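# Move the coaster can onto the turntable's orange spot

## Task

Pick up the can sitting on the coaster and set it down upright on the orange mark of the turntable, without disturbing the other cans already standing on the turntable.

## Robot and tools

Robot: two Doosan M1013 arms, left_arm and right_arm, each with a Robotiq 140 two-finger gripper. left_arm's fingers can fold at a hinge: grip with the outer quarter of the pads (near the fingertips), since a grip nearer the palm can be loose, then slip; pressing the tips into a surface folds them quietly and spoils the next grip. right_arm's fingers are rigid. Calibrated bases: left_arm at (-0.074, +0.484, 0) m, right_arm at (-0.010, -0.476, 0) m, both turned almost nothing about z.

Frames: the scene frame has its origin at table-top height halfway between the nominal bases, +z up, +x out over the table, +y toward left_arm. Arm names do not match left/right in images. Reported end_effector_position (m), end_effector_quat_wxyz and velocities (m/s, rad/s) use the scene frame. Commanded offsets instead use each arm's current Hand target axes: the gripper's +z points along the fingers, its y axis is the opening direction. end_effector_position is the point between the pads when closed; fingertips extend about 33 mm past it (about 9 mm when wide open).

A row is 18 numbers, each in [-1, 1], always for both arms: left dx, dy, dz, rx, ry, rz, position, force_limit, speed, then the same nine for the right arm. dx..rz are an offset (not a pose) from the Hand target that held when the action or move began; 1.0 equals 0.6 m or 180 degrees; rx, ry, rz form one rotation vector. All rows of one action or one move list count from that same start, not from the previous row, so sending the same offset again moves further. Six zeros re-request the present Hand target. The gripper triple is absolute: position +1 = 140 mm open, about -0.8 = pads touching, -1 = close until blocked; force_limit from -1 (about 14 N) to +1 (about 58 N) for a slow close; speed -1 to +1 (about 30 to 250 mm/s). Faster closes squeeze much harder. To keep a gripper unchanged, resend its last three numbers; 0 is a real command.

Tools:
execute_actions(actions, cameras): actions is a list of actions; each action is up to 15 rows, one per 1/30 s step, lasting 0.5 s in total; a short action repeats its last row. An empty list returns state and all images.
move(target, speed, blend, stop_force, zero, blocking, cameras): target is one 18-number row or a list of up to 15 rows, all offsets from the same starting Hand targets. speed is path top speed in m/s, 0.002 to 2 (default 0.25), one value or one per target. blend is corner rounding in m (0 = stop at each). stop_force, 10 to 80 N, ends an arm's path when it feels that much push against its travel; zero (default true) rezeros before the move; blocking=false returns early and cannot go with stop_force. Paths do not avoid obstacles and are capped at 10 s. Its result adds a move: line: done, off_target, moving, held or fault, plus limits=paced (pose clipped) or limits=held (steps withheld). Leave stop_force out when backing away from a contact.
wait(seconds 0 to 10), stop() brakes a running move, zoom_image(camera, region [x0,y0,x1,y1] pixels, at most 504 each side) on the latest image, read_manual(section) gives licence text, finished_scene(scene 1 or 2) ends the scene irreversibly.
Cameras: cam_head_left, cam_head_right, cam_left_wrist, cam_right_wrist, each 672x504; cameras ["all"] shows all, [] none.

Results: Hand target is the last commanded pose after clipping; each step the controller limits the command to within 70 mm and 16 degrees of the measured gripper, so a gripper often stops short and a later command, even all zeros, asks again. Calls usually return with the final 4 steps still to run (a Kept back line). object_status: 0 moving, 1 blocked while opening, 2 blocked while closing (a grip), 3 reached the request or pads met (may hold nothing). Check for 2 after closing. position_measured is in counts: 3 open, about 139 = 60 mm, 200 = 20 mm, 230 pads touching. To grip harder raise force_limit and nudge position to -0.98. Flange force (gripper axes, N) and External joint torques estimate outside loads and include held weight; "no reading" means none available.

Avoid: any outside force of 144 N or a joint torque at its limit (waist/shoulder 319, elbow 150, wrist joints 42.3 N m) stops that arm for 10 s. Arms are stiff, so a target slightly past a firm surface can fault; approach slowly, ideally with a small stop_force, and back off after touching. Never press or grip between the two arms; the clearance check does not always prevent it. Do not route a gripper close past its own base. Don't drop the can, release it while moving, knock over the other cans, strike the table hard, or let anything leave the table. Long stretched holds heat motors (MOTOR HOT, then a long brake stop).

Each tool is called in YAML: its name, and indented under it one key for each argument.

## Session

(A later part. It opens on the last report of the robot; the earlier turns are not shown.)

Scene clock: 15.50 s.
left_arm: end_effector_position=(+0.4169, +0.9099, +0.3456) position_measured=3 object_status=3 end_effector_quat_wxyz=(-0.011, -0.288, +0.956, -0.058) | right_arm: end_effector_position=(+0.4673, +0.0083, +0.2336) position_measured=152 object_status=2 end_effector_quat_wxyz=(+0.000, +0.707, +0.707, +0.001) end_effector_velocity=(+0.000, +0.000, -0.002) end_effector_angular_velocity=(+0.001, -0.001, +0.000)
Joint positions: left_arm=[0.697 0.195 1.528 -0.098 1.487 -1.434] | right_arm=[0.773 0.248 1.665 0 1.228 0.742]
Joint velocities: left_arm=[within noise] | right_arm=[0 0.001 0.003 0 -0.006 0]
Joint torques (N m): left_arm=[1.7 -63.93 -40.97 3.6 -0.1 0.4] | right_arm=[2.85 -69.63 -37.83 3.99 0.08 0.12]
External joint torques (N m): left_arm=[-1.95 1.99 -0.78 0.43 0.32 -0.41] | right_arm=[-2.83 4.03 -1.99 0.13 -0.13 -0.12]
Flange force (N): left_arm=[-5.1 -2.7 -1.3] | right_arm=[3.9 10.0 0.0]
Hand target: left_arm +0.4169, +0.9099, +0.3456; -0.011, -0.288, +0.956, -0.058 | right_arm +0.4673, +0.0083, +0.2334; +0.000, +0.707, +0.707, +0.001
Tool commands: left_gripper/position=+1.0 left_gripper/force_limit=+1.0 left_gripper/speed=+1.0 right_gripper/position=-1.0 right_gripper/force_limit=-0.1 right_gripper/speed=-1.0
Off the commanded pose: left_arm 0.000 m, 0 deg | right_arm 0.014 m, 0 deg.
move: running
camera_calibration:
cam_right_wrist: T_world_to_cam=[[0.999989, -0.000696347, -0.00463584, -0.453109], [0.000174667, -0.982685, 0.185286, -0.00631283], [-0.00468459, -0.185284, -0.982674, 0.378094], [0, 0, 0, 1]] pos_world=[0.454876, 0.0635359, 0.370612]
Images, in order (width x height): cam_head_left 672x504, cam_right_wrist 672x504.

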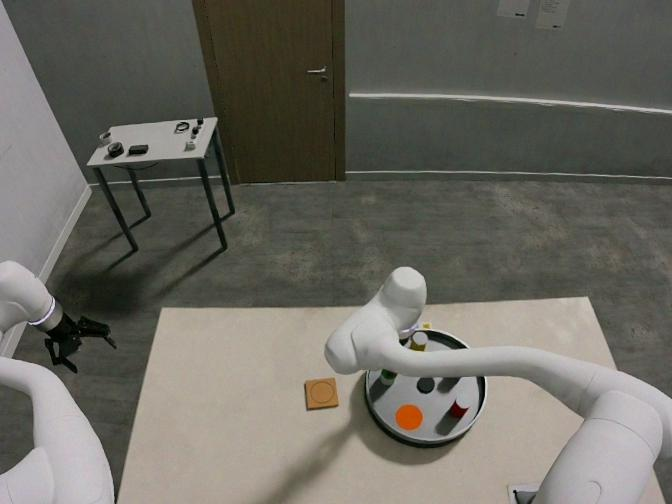

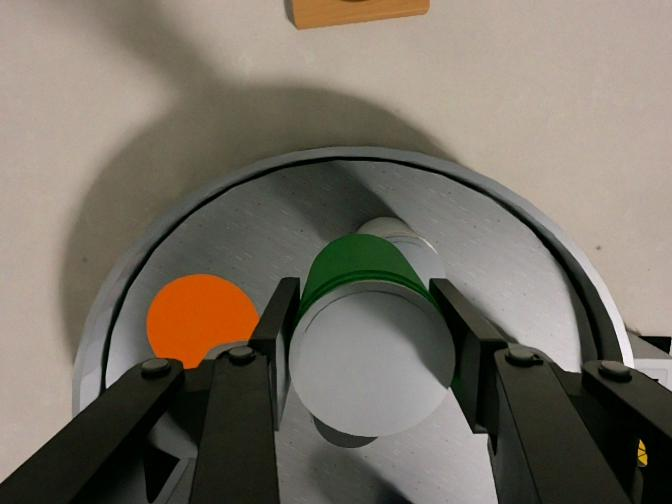

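wait:
  seconds: 10

wait:
  seconds: 2.05

execute_actions:
  actions:
    - [[0,0,0,0,0,0,1,1,1,0,0.00003,0.00001,0,0,0.00004,-1,-0.1,-1],[0,0,0,0,0,0,1,1,1,0,0.00022,0.00009,0,0,0.00031,-1,-0.1,-1],[0,0,0,0,0,0,1,1,1,0,0.00075,0.00029,0,0,0.00104,-1,-0.1,-1],[0,0,0,0,0,0,1,1,1,-0.00001,0.00175,0.00067,0,0,0.00243,-1,-0.1,-1],[0,0,0,0,0,0,1,1,1,-0.00002,0.00334,0.00131,0,0,0.00466,-1,-0.1,-1],[0,0,0,0,0,0,1,1,1,-0.00007,0.00564,0.00223,0,0,0.00786,-1,-0.1,-1],[0,0,0,0,0,0,1,1,1,-0.00017,0.0087,0.0035,0,0,0.01213,-1,-0.1,-1],[0,0,0,0,0,0,1,1,1,-0.00035,0.01256,0.00515,0,0,0.01752,-1,-0.1,-1],[0,0,0,0,0,0,1,1,1,-0.00065,0.01722,0.00721,0,0,0.02403,-1,-0.1,-1],[0,0,0,0,0,0,1,1,1,-0.00112,0.02263,0.00971,0,0,0.03161,-1,-0.1,-1],[0,0,0,0,0,0,1,1,1,-0.00181,0.02873,0.01267,0,0,0.04016,-1,-0.1,-1],[0,0,0,0,0,0,1,1,1,-0.00276,0.0354,0.01608,0,0,0.04954,-1,-0.1,-1],[0,0,0,0,0,0,1,1,1,-0.00399,0.0425,0.01994,0,0,0.05959,-1,-0.1,-1],[0,0,0,0,0,0,1,1,1,-0.00551,0.04988,0.02426,0,0,0.07009,-1,-0.1,-1],[0,0,0,0,0,0,1,1,1,-0.00732,0.05736,0.029,0,0,0.08083,-1,-0.1,-1]]
    - [[0,0,0,0,0,0,1,1,1,-0.00013,0.00773,0.00514,0,0,0.01078,-1,-0.1,-1],[0,0,0,0,0,0,1,1,1,-0.00052,0.01545,0.01064,0,0,0.02156,-1,-0.1,-1],[0,0,0,0,0,0,1,1,1,-0.00118,0.02315,0.01646,0,0,0.03233,-1,-0.1,-1],[0,0,0,0,0,0,1,1,1,-0.00209,0.03083,0.02255,0,0,0.04311,-1,-0.1,-1],[0,0,0,0,0,0,1,1,1,-0.00326,0.03847,0.02885,0,0,0.05389,-1,-0.1,-1],[0,0,0,0,0,0,1,1,1,-0.0047,0.04607,0.03531,0,0,0.06467,-1,-0.1,-1],[0,0,0,0,0,0,1,1,1,-0.00638,0.05361,0.04187,0,0,0.07544,-1,-0.1,-1],[0,0,0,0,0,0,1,1,1,-0.00833,0.06109,0.04846,0,0,0.08622,-1,-0.1,-1],[0,0,0,0,0,0,1,1,1,-0.01052,0.06851,0.05502,0,0,0.097,-1,-0.1,-1],[0,0,0,0,0,0,1,1,1,-0.01296,0.07584,0.06148,0,0,0.10778,-1,-0.1,-1],[0,0,0,0,0,0,1,1,1,-0.01565,0.08309,0.06778,0,0,0.11856,-1,-0.1,-1],[0,0,0,0,0,0,1,1,1,-0.01859,0.09024,0.07387,0,0,0.12933,-1,-0.1,-1],[0,0,0,0,0,0,1,1,1,-0.02176,0.09729,0.07969,0,0,0.14011,-1,-0.1,-1],[0,0,0,0,0,0,1,1,1,-0.02518,0.10422,0.08519,0,0,0.15089,-1,-0.1,-1],[0,0,0,0,0,0,1,1,1,-0.02882,0.11104,0.09033,0,0,0.16167,-1,-0.1,-1]]
    - [[0,0,0,0,0,0,1,1,1,-0.00013,0.00773,0.00474,0,0,0.01078,-1,-0.1,-1],[0,0,0,0,0,0,1,1,1,-0.00052,0.01545,0.00905,0,0,0.02156,-1,-0.1,-1],[0,0,0,0,0,0,1,1,1,-0.00118,0.02315,0.01292,0,0,0.03233,-1,-0.1,-1],[0,0,0,0,0,0,1,1,1,-0.00209,0.03083,0.01633,0,0,0.04311,-1,-0.1,-1],[0,0,0,0,0,0,1,1,1,-0.00326,0.03847,0.01929,0,0,0.05389,-1,-0.1,-1],[0,0,0,0,0,0,1,1,1,-0.0047,0.04607,0.02179,0,0,0.06467,-1,-0.1,-1],[0,0,0,0,0,0,1,1,1,-0.00638,0.05361,0.02385,0,0,0.07544,-1,-0.1,-1],[0,0,0,0,0,0,1,1,1,-0.00833,0.06109,0.0255,0,0,0.08622,-1,-0.1,-1],[0,0,0,0,0,0,1,1,1,-0.01052,0.06851,0.02677,0,0,0.097,-1,-0.1,-1],[0,0,0,0,0,0,1,1,1,-0.01296,0.07584,0.02769,0,0,0.10778,-1,-0.1,-1],[0,0,0,0,0,0,1,1,1,-0.01565,0.08309,0.02833,0,0,0.11856,-1,-0.1,-1],[0,0,0,0,0,0,1,1,1,-0.01859,0.09024,0.02871,0,0,0.12933,-1,-0.1,-1],[0,0,0,0,0,0,1,1,1,-0.02176,0.09729,0.02892,0,0,0.14011,-1,-0.1,-1],[0,0,0,0,0,0,1,1,1,-0.02518,0.10422,0.02899,0,0,0.15089,-1,-0.1,-1],[0,0,0,0,0,0,1,1,1,-0.02882,0.11104,0.029,0,0,0.16167,-1,-0.1,-1]]
    - [[0,0,0,0,0,0,1,1,1,-0.00013,0.00773,0.00098,0,0,0.01078,-1,-0.1,-1],[0,0,0,0,0,0,1,1,1,-0.00052,0.01545,0.00196,0,0,0.02156,-1,-0.1,-1],[0,0,0,0,0,0,1,1,1,-0.00118,0.02315,0.00293,0,0,0.03233,-1,-0.1,-1],[0,0,0,0,0,0,1,1,1,-0.00209,0.03083,0.00391,0,0,0.04311,-1,-0.1,-1],[0,0,0,0,0,0,1,1,1,-0.00326,0.03847,0.00489,0,0,0.05389,-1,-0.1,-1],[0,0,0,0,0,0,1,1,1,-0.0047,0.04607,0.00587,0,0,0.06467,-1,-0.1,-1],[0,0,0,0,0,0,1,1,1,-0.00638,0.05361,0.00684,0,0,0.07544,-1,-0.1,-1],[0,0,0,0,0,0,1,1,1,-0.00833,0.06109,0.00782,0,0,0.08622,-1,-0.1,-1],[0,0,0,0,0,0,1,1,1,-0.01052,0.06851,0.0088,0,0,0.097,-1,-0.1,-1],[0,0,0,0,0,0,1,1,1,-0.01296,0.07584,0.00978,0,0,0.10778,-1,-0.1,-1],[0,0,0,0,0,0,1,1,1,-0.01565,0.08309,0.01076,0,0,0.11856,-1,-0.1,-1],[0,0,0,0,0,0,1,1,1,-0.01859,0.09024,0.01173,0,0,0.12933,-1,-0.1,-1],[0,0,0,0,0,0,1,1,1,-0.02176,0.09729,0.01271,0,0,0.14011,-1,-0.1,-1],[0,0,0,0,0,0,1,1,1,-0.02518,0.10422,0.01369,0,0,0.15089,-1,-0.1,-1],[0,0,0,0,0,0,1,1,1,-0.02882,0.11104,0.01467,0,0,0.16167,-1,-0.1,-1]]
  cameras: ["cam_right_wrist"]

execute_actions:
  actions:
    - [[0,0,0,0,0,0,1,1,1,-0.00013,0.00773,0,0,0,0.01078,0.24,0,-0.3],[0,0,0,0,0,0,1,1,1,-0.00052,0.01545,0,0,0,0.02156,0.24,0,-0.3],[0,0,0,0,0,0,1,1,1,-0.00118,0.02315,0,0,0,0.03233,0.24,0,-0.3],[0,0,0,0,0,0,1,1,1,-0.00209,0.03083,0,0,0,0.04311,0.24,0,-0.3],[0,0,0,0,0,0,1,1,1,-0.00326,0.03847,0,0,0,0.05389,0.24,0,-0.3],[0,0,0,0,0,0,1,1,1,-0.0047,0.04607,0,0,0,0.06467,0.24,0,-0.3],[0,0,0,0,0,0,1,1,1,-0.00638,0.05361,0,0,0,0.07544,0.24,0,-0.3],[0,0,0,0,0,0,1,1,1,-0.00833,0.06109,0,0,0,0.08622,0.24,0,-0.3],[0,0,0,0,0,0,1,1,1,-0.01052,0.06851,0,0,0,0.097,0.24,0,-0.3],[0,0,0,0,0,0,1,1,1,-0.01296,0.07584,0,0,0,0.10778,0.24,0,-0.3],[0,0,0,0,0,0,1,1,1,-0.01565,0.08309,0,0,0,0.11856,0.24,0,-0.3],[0,0,0,0,0,0,1,1,1,-0.01859,0.09024,0,0,0,0.12933,0.24,0,-0.3],[0,0,0,0,0,0,1,1,1,-0.02176,0.09729,0,0,0,0.14011,0.24,0,-0.3],[0,0,0,0,0,0,1,1,1,-0.02518,0.10422,0,0,0,0.15089,0.24,0,-0.3],[0,0,0,0,0,0,1,1,1,-0.02882,0.11104,0,0,0,0.16167,0.24,0,-0.3]]
    - [[0,0,0,0,0,0,1,1,1,-0.00013,0.00773,-0.00004,0,0,0.01078,0.24,0,-0.3],[0,0,0,0,0,0,1,1,1,-0.00052,0.01545,-0.00032,0,0,0.02156,0.24,0,-0.3],[0,0,0,0,0,0,1,1,1,-0.00118,0.02315,-0.00107,0,0,0.03233,0.24,0,-0.3],[0,0,0,0,0,0,1,1,1,-0.00209,0.03083,-0.0025,0,0,0.04311,0.24,0,-0.3],[0,0,0,0,0,0,1,1,1,-0.00326,0.03847,-0.00478,0,0,0.05389,0.24,0,-0.3],[0,0,0,0,0,0,1,1,1,-0.0047,0.04607,-0.00807,0,0,0.06467,0.24,0,-0.3],[0,0,0,0,0,0,1,1,1,-0.00638,0.05361,-0.01245,0,0,0.07544,0.24,0,-0.3],[0,0,0,0,0,0,1,1,1,-0.00833,0.06109,-0.01797,0,0,0.08622,0.24,0,-0.3],[0,0,0,0,0,0,1,1,1,-0.01052,0.06851,-0.02465,0,0,0.097,0.24,0,-0.3],[0,0,0,0,0,0,1,1,1,-0.01296,0.07584,-0.03242,0,0,0.10778,0.24,0,-0.3],[0,0,0,0,0,0,1,1,1,-0.01565,0.08309,-0.04119,0,0,0.11856,0.24,0,-0.3],[0,0,0,0,0,0,1,1,1,-0.01859,0.09024,-0.05082,0,0,0.12933,0.24,0,-0.3],[0,0,0,0,0,0,1,1,1,-0.02176,0.09729,-0.06112,0,0,0.14011,0.24,0,-0.3],[0,0,0,0,0,0,1,1,1,-0.02518,0.10422,-0.0719,0,0,0.15089,0.24,0,-0.3],[0,0,0,0,0,0,1,1,1,-0.02882,0.11104,-0.08292,0,0,0.16167,0.24,0,-0.3]]
    - [[0,0,0,0,0,0,1,1,1,-0.00013,0.0077,-0.01101,0,0,0.01074,0.24,0,-0.3],[0,0,0,0,0,0,1,1,1,-0.00051,0.01523,-0.02179,0,0,0.02124,0.24,0,-0.3],[0,0,0,0,0,0,1,1,1,-0.0011,0.02241,-0.0321,0,0,0.03129,0.24,0,-0.3],[0,0,0,0,0,0,1,1,1,-0.00186,0.0291,-0.04172,0,0,0.04068,0.24,0,-0.3],[0,0,0,0,0,0,1,1,1,-0.00272,0.03517,-0.0505,0,0,0.04923,0.24,0,-0.3],[0,0,0,0,0,0,1,1,1,-0.00363,0.04053,-0.05827,0,0,0.0568,0.24,0,-0.3],[0,0,0,0,0,0,1,1,1,-0.0045,0.04512,-0.06494,0,0,0.06331,0.24,0,-0.3],[0,0,0,0,0,0,1,1,1,-0.0053,0.0489,-0.07047,0,0,0.0687,0.24,0,-0.3],[0,0,0,0,0,0,1,1,1,-0.00597,0.05189,-0.07485,0,0,0.07297,0.24,0,-0.3],[0,0,0,0,0,0,1,1,1,-0.00651,0.05412,-0.07813,0,0,0.07617,0.24,0,-0.3],[0,0,0,0,0,0,1,1,1,-0.00689,0.05567,-0.08042,0,0,0.0784,0.24,0,-0.3],[0,0,0,0,0,0,1,1,1,-0.00714,0.05664,-0.08185,0,0,0.07979,0.24,0,-0.3],[0,0,0,0,0,0,1,1,1,-0.00727,0.05715,-0.08259,0,0,0.08052,0.24,0,-0.3],[0,0,0,0,0,0,1,1,1,-0.00732,0.05734,-0.08288,0,0,0.08079,0.24,0,-0.3],[0,0,0,0,0,0,1,1,1,-0.00732,0.05736,-0.08292,0,0,0.08083,0.24,0,-0.3]]
  cameras: ["cam_right_wrist", "cam_head_left", "cam_head_right"]

wait:
  seconds: 0.3
  cameras: ["cam_right_wrist", "cam_head_left"]

zoom_image:
  camera: "cam_head_left"
  region: [340, 310, 508, 460]

Scene clock: 20.23 s.
left_arm: end_effector_position=(+0.4169, +0.9099, +0.3456) position_measured=3 object_status=3 end_effector_quat_wxyz=(-0.011, -0.288, +0.956, -0.058) | right_arm: end_effector_position=(+0.4673, +0.0083, +0.2199) position_measured=152 object_status=2 end_effector_quat_wxyz=(+0.000, +0.707, +0.707, +0.001)
Joint positions: left_arm=[0.697 0.195 1.528 -0.098 1.487 -1.434] | right_arm=[0.773 0.256 1.681 0 1.204 0.742]
Joint torques (N m): left_arm=[1.41 -64.23 -41.03 3.64 -0.15 0.37] | right_arm=[2.54 -71.54 -37.77 3.88 0.21 0.14]
External joint torques (N m): left_arm=[-1.25 1.85 -0.81 0.42 0.38 -0.38] | right_arm=[-2.37 5.18 -1.78 0.21 -0.26 -0.14]
Flange force (N): left_arm=[-4.8 -1.6 -1.6] | right_arm=[5.3 10.4 1.4]
Hand target: left_arm +0.4169, +0.9099, +0.3456; -0.011, -0.288, +0.956, -0.058 | right_arm +0.4673, +0.0083, +0.2199; +0.000, +0.707, +0.707, +0.001
Tool commands: left_gripper/position=+1.0 left_gripper/force_limit=+1.0 left_gripper/speed=+1.0 right_gripper/position=-1.0 right_gripper/force_limit=-0.1 right_gripper/speed=-1.0
Off the commanded pose: left_arm 0.000 m, 0 deg | right_arm 0.000 m, 0 deg.
earlier move: done
wait: 2.63 of 10 s (the move ended)

Scene clock: 22.30 s.
left_arm: end_effector_position=(+0.4169, +0.9099, +0.3456) position_measured=3 object_status=3 end_effector_quat_wxyz=(-0.011, -0.288, +0.956, -0.058) | right_arm: end_effector_position=(+0.4673, +0.0083, +0.2199) position_measured=152 object_status=2 end_effector_quat_wxyz=(+0.000, +0.707, +0.707, +0.001)
Joint positions: left_arm=[0.697 0.195 1.528 -0.098 1.487 -1.434] | right_arm=[0.773 0.256 1.681 0 1.204 0.742]
Joint torques (N m): left_arm=[1.74 -64.49 -41.13 3.6 -0.16 0.34] | right_arm=[2.84 -71.5 -37.85 3.91 0.26 0.14]
External joint torques (N m): left_arm=[-1.9 2.46 -0.69 0.45 0.38 -0.34] | right_arm=[-2.78 5.85 -1.5 0.16 -0.3 -0.14]
Flange force (N): left_arm=[-5.7 -2.4 -1.3] | right_arm=[5.1 11.1 2.2]
Hand target: left_arm +0.4169, +0.9099, +0.3456; -0.011, -0.288, +0.956, -0.058 | right_arm +0.4673, +0.0083, +0.2199; +0.000, +0.707, +0.707, +0.001
Tool commands: left_gripper/position=+1.0 left_gripper/force_limit=+1.0 left_gripper/speed=+1.0 right_gripper/position=-1.0 right_gripper/force_limit=-0.1 right_gripper/speed=-1.0
Off the commanded pose: left_arm 0.000 m, 0 deg | right_arm 0.000 m, 0 deg.
wait: 2.07 s; at rest by 0.17 s

Scene clock: 24.17 s.
left_arm: end_effector_position=(+0.4169, +0.9099, +0.3456) position_measured=3 object_status=3 end_effector_quat_wxyz=(-0.011, -0.288, +0.956, -0.058) | right_arm: end_effector_position=(+0.6039, -0.1241, +0.1262) position_measured=152 object_status=2 end_effector_quat_wxyz=(-0.002, +1.000, +0.018, -0.001) end_effector_velocity=(+0.005, -0.139, -0.017) end_effector_angular_velocity=(-0.002, +0.005, -1.014)
Joint positions: left_arm=[0.697 0.195 1.528 -0.098 1.487 -1.434] | right_arm=[0.501 0.362 1.721 0.005 1.059 2.002]
Joint velocities: left_arm=[within noise] | right_arm=[-0.179 -0.077 0.148 0.001 -0.068 0.834]
Joint torques (N m): left_arm=[1.47 -64.37 -40.92 3.66 -0.17 0.38] | right_arm=[3.11 -81.37 -35.77 3.61 0.13 0.1]
External joint torques (N m): left_arm=[-1.53 2.35 -0.83 0.38 0.39 -0.38] | right_arm=[-2.26 7.02 -0.72 0.15 -0.15 -0.1]
External joint torques at the end of the 1st action: left_arm=[-1.73 2.06 -0.7 0.37 0.39 -0.4] | right_arm=[-0.61 6.21 -1.07 0.19 -0.36 -0.07]
External joint torques at the end of the 2nd action: left_arm=[-1.98 2.09 -0.9 0.45 0.37 -0.42] | right_arm=[-4.06 5.27 -1.11 0.11 -0.14 -0.01]
External joint torques at the end of the 3rd action: left_arm=[-1.39 1.38 -0.81 0.37 0.38 -0.36] | right_arm=[-0.93 7.86 -2.24 0.13 0.13 -0.2]
Flange force (N): left_arm=[-5.7 -1.9 -1.6] | right_arm=[11.5 -2.2 5.2]
Flange force at the end of the 1st action (N): left_arm=[-5.0 -2.3 -1.4] | right_arm=[9.1 -6.8 3.1]
Flange force at the end of the 2nd action (N): left_arm=[-5.5 -2.7 -1.6] | right_arm=[11.1 -1.3 2.8]
Flange force at the end of the 3rd action (N): left_arm=[-4.1 -2.0 -1.6] | right_arm=[14.5 -7.0 3.8]
Hand target: left_arm +0.4169, +0.9099, +0.3456; -0.011, -0.288, +0.956, -0.058 | right_arm +0.6014, -0.1568, +0.1220; +0.000, +0.995, -0.103, +0.000
Off the commanded pose: left_arm 0.000 m, 0 deg | right_arm 0.033 m, 14 deg.
Kept back: 4 steps.
camera_calibration:
cam_right_wrist: T_world_to_cam=[[0.0355654, -0.999323, -0.00941533, -0.131122], [-0.981539, -0.036701, 0.187706, 0.593428], [-0.187924, 0.00256569, -0.98218, 0.382572], [0, 0, 0, 1]] pos_world=[0.659031, -0.110236, 0.26313]
Images, in order (width x height): cam_right_wrist 672x504.

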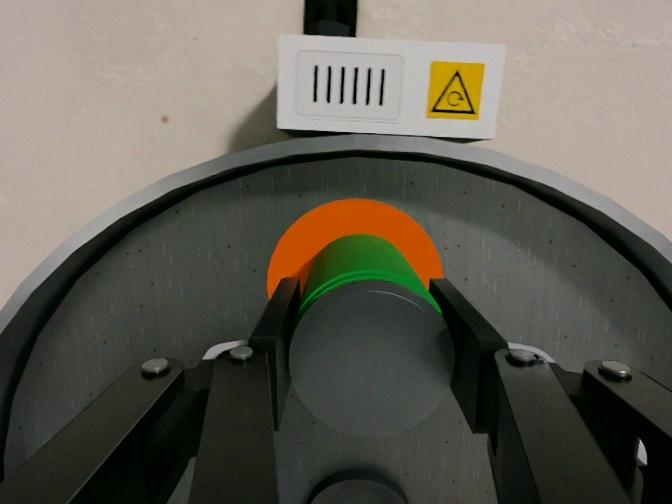

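Scene clock: 25.67 s.
left_arm: end_effector_position=(+0.4169, +0.9099, +0.3456) position_measured=3 object_status=3 end_effector_quat_wxyz=(-0.011, -0.288, +0.956, -0.058) | right_arm: end_effector_position=(+0.4856, -0.2645, +0.2125) position_measured=99 object_status=3 end_effector_quat_wxyz=(-0.002, +0.754, -0.657, -0.001) end_effector_velocity=(-0.069, -0.009, +0.112) end_effector_angular_velocity=(-0.029, -0.010, -0.541)
Joint positions: left_arm=[0.697 0.195 1.528 -0.098 1.487 -1.434] | right_arm=[0.368 0.043 1.946 0.005 1.151 3.339]
Joint velocities: left_arm=[within noise] | right_arm=[0.046 -0.186 -0.024 -0.036 0.207 0.602]
Joint torques (N m): left_arm=[1.1 -63.48 -40.95 3.62 -0.16 0.35] | right_arm=[1.98 -39.89 -34.76 3.71 0.26 -0.06]
External joint torques (N m): left_arm=[-1.14 1.24 -0.87 0.43 0.38 -0.36] | right_arm=[-3.5 4 -3.37 0.13 -0.45 0.03]
External joint torques at the end of the 1st action: left_arm=[-1.47 1.88 -0.94 0.4 0.39 -0.34] | right_arm=[-2.72 5.18 -2.53 0.15 -0.15 -0.1]
External joint torques at the end of the 2nd action: left_arm=[-1.33 1.95 -0.7 0.45 0.37 -0.37] | right_arm=[-2.22 4.83 -2.86 0.28 -0.03 -0.15]
Flange force (N): left_arm=[-3.9 -1.6 -1.8] | right_arm=[3.2 -12.8 -0.5]
Flange force at the end of the 1st action (N): left_arm=[-5.1 -1.9 -1.8] | right_arm=[0.8 -12.7 2.5]
Flange force at the end of the 2nd action (N): left_arm=[-4.8 -1.7 -1.4] | right_arm=[0.9 -12.8 1.3]
Hand target: left_arm +0.4169, +0.9099, +0.3456; -0.011, -0.288, +0.956, -0.058 | right_arm +0.4802, -0.2651, +0.2214; -0.001, +0.740, -0.673, +0.000
Off the commanded pose: left_arm 0.000 m, 0 deg | right_arm 0.010 m, 2 deg.
Kept back: 4 steps.
camera_calibration:
cam_right_wrist: T_world_to_cam=[[-0.990619, -0.136515, -0.00611169, 0.459329], [-0.135172, 0.972346, 0.19045, 0.311253], [-0.0200565, 0.189489, -0.981678, 0.413268], [0, 0, 0, 1]] pos_world=[0.505381, -0.31825, 0.349225]
Images, in order (width x height): cam_head_left 672x504, cam_head_right 672x504, cam_right_wrist 672x504.

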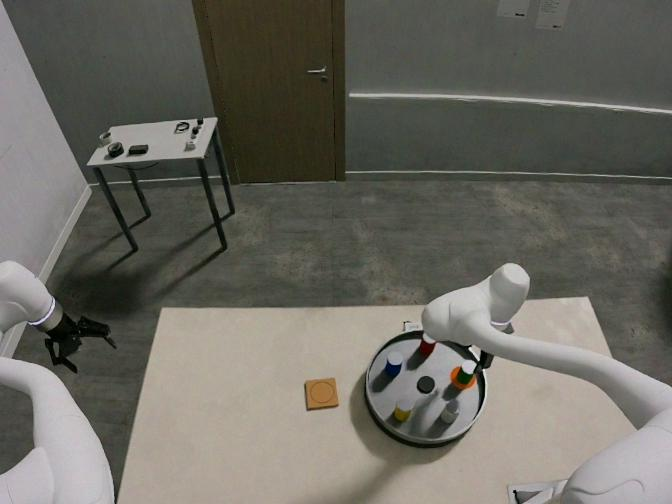

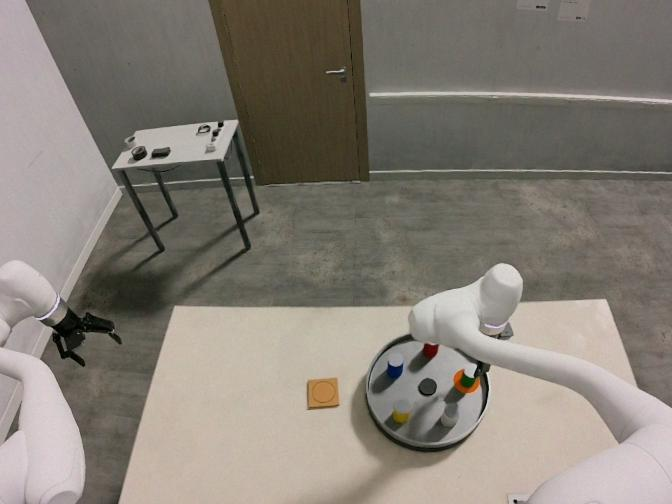

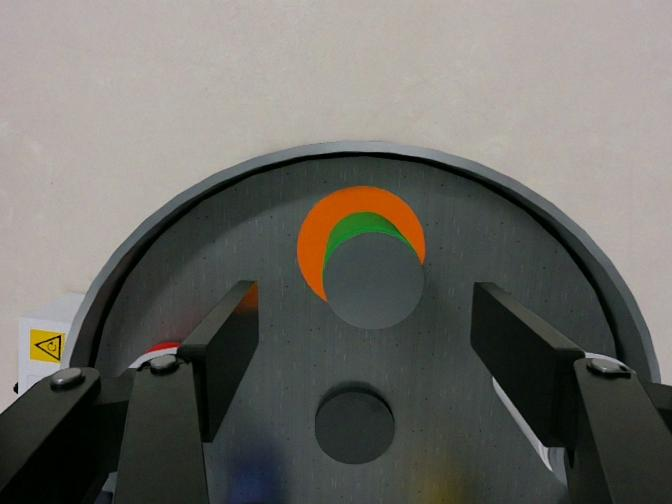

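Scene clock: 26.10 s.
left_arm: end_effector_position=(+0.4169, +0.9099, +0.3456) position_measured=3 object_status=3 end_effector_quat_wxyz=(-0.011, -0.288, +0.956, -0.058) | right_arm: end_effector_position=(+0.4802, -0.2651, +0.2214) position_measured=99 object_status=3 end_effector_quat_wxyz=(-0.001, +0.740, -0.673, +0.000)
Joint positions: left_arm=[0.697 0.195 1.528 -0.098 1.487 -1.434] | right_arm=[0.372 0.029 1.944 0 1.168 3.389]
Joint torques (N m): left_arm=[1.14 -64.13 -41.07 3.63 -0.18 0.39] | right_arm=[2.59 -45.28 -36.29 3.8 0.28 0.11]
External joint torques (N m): left_arm=[-1.22 1.94 -0.72 0.41 0.41 -0.39] | right_arm=[-2.6 3.85 -2.38 0.13 -0.28 -0.11]
Flange force (N): left_arm=[-4.8 -1.6 -1.5] | right_arm=[1.9 -10.8 0.2]
Hand target: left_arm +0.4169, +0.9099, +0.3456; -0.011, -0.288, +0.956, -0.058 | right_arm +0.4802, -0.2651, +0.2214; -0.001, +0.740, -0.673, +0.000
Tool commands: left_gripper/position=+1.0 left_gripper/force_limit=+1.0 left_gripper/speed=+1.0 right_gripper/position=+0.24 right_gripper/force_limit=+0.0 right_gripper/speed=-0.3
Off the commanded pose: left_arm 0.000 m, 0 deg | right_arm 0.000 m, 0 deg.
wait: 0.30 s; at rest by 0.13 s
camera_calibration:
cam_right_wrist: T_world_to_cam=[[-0.995606, -0.0934256, -0.00635275, 0.467835], [-0.0929658, 0.978012, 0.186683, 0.291514], [-0.0112279, 0.186453, -0.9824, 0.41711], [0, 0, 0, 1]] pos_world=[0.497563, -0.319168, 0.35832]
Images, in order (width x height): cam_head_left 672x504, cam_right_wrist 672x504.

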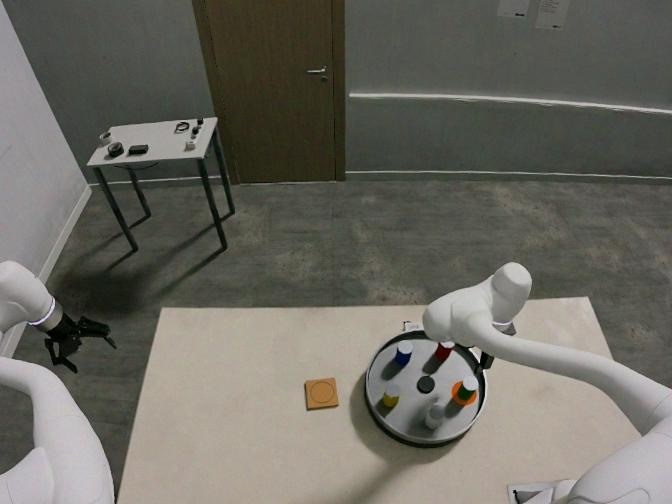

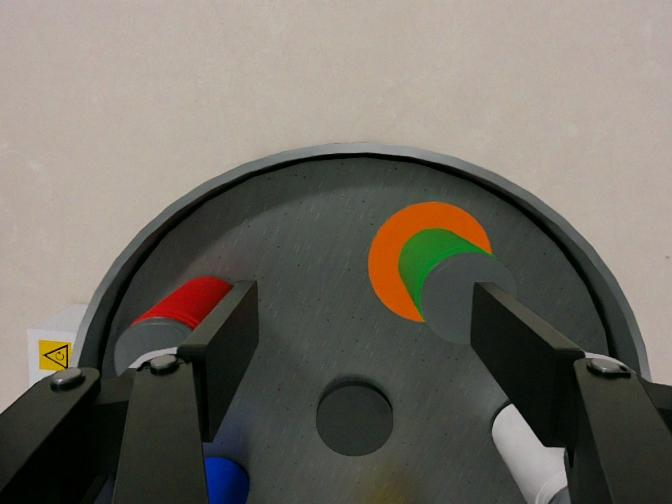

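Scaled by 3.000.

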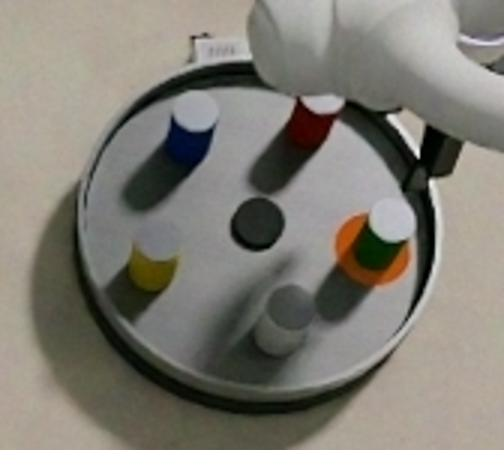

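The green can is upright on the orange spot and turning with the turntable. The other cans haven't moved.

finished_scene:
  scene: 2

The scene is finished: the task was done.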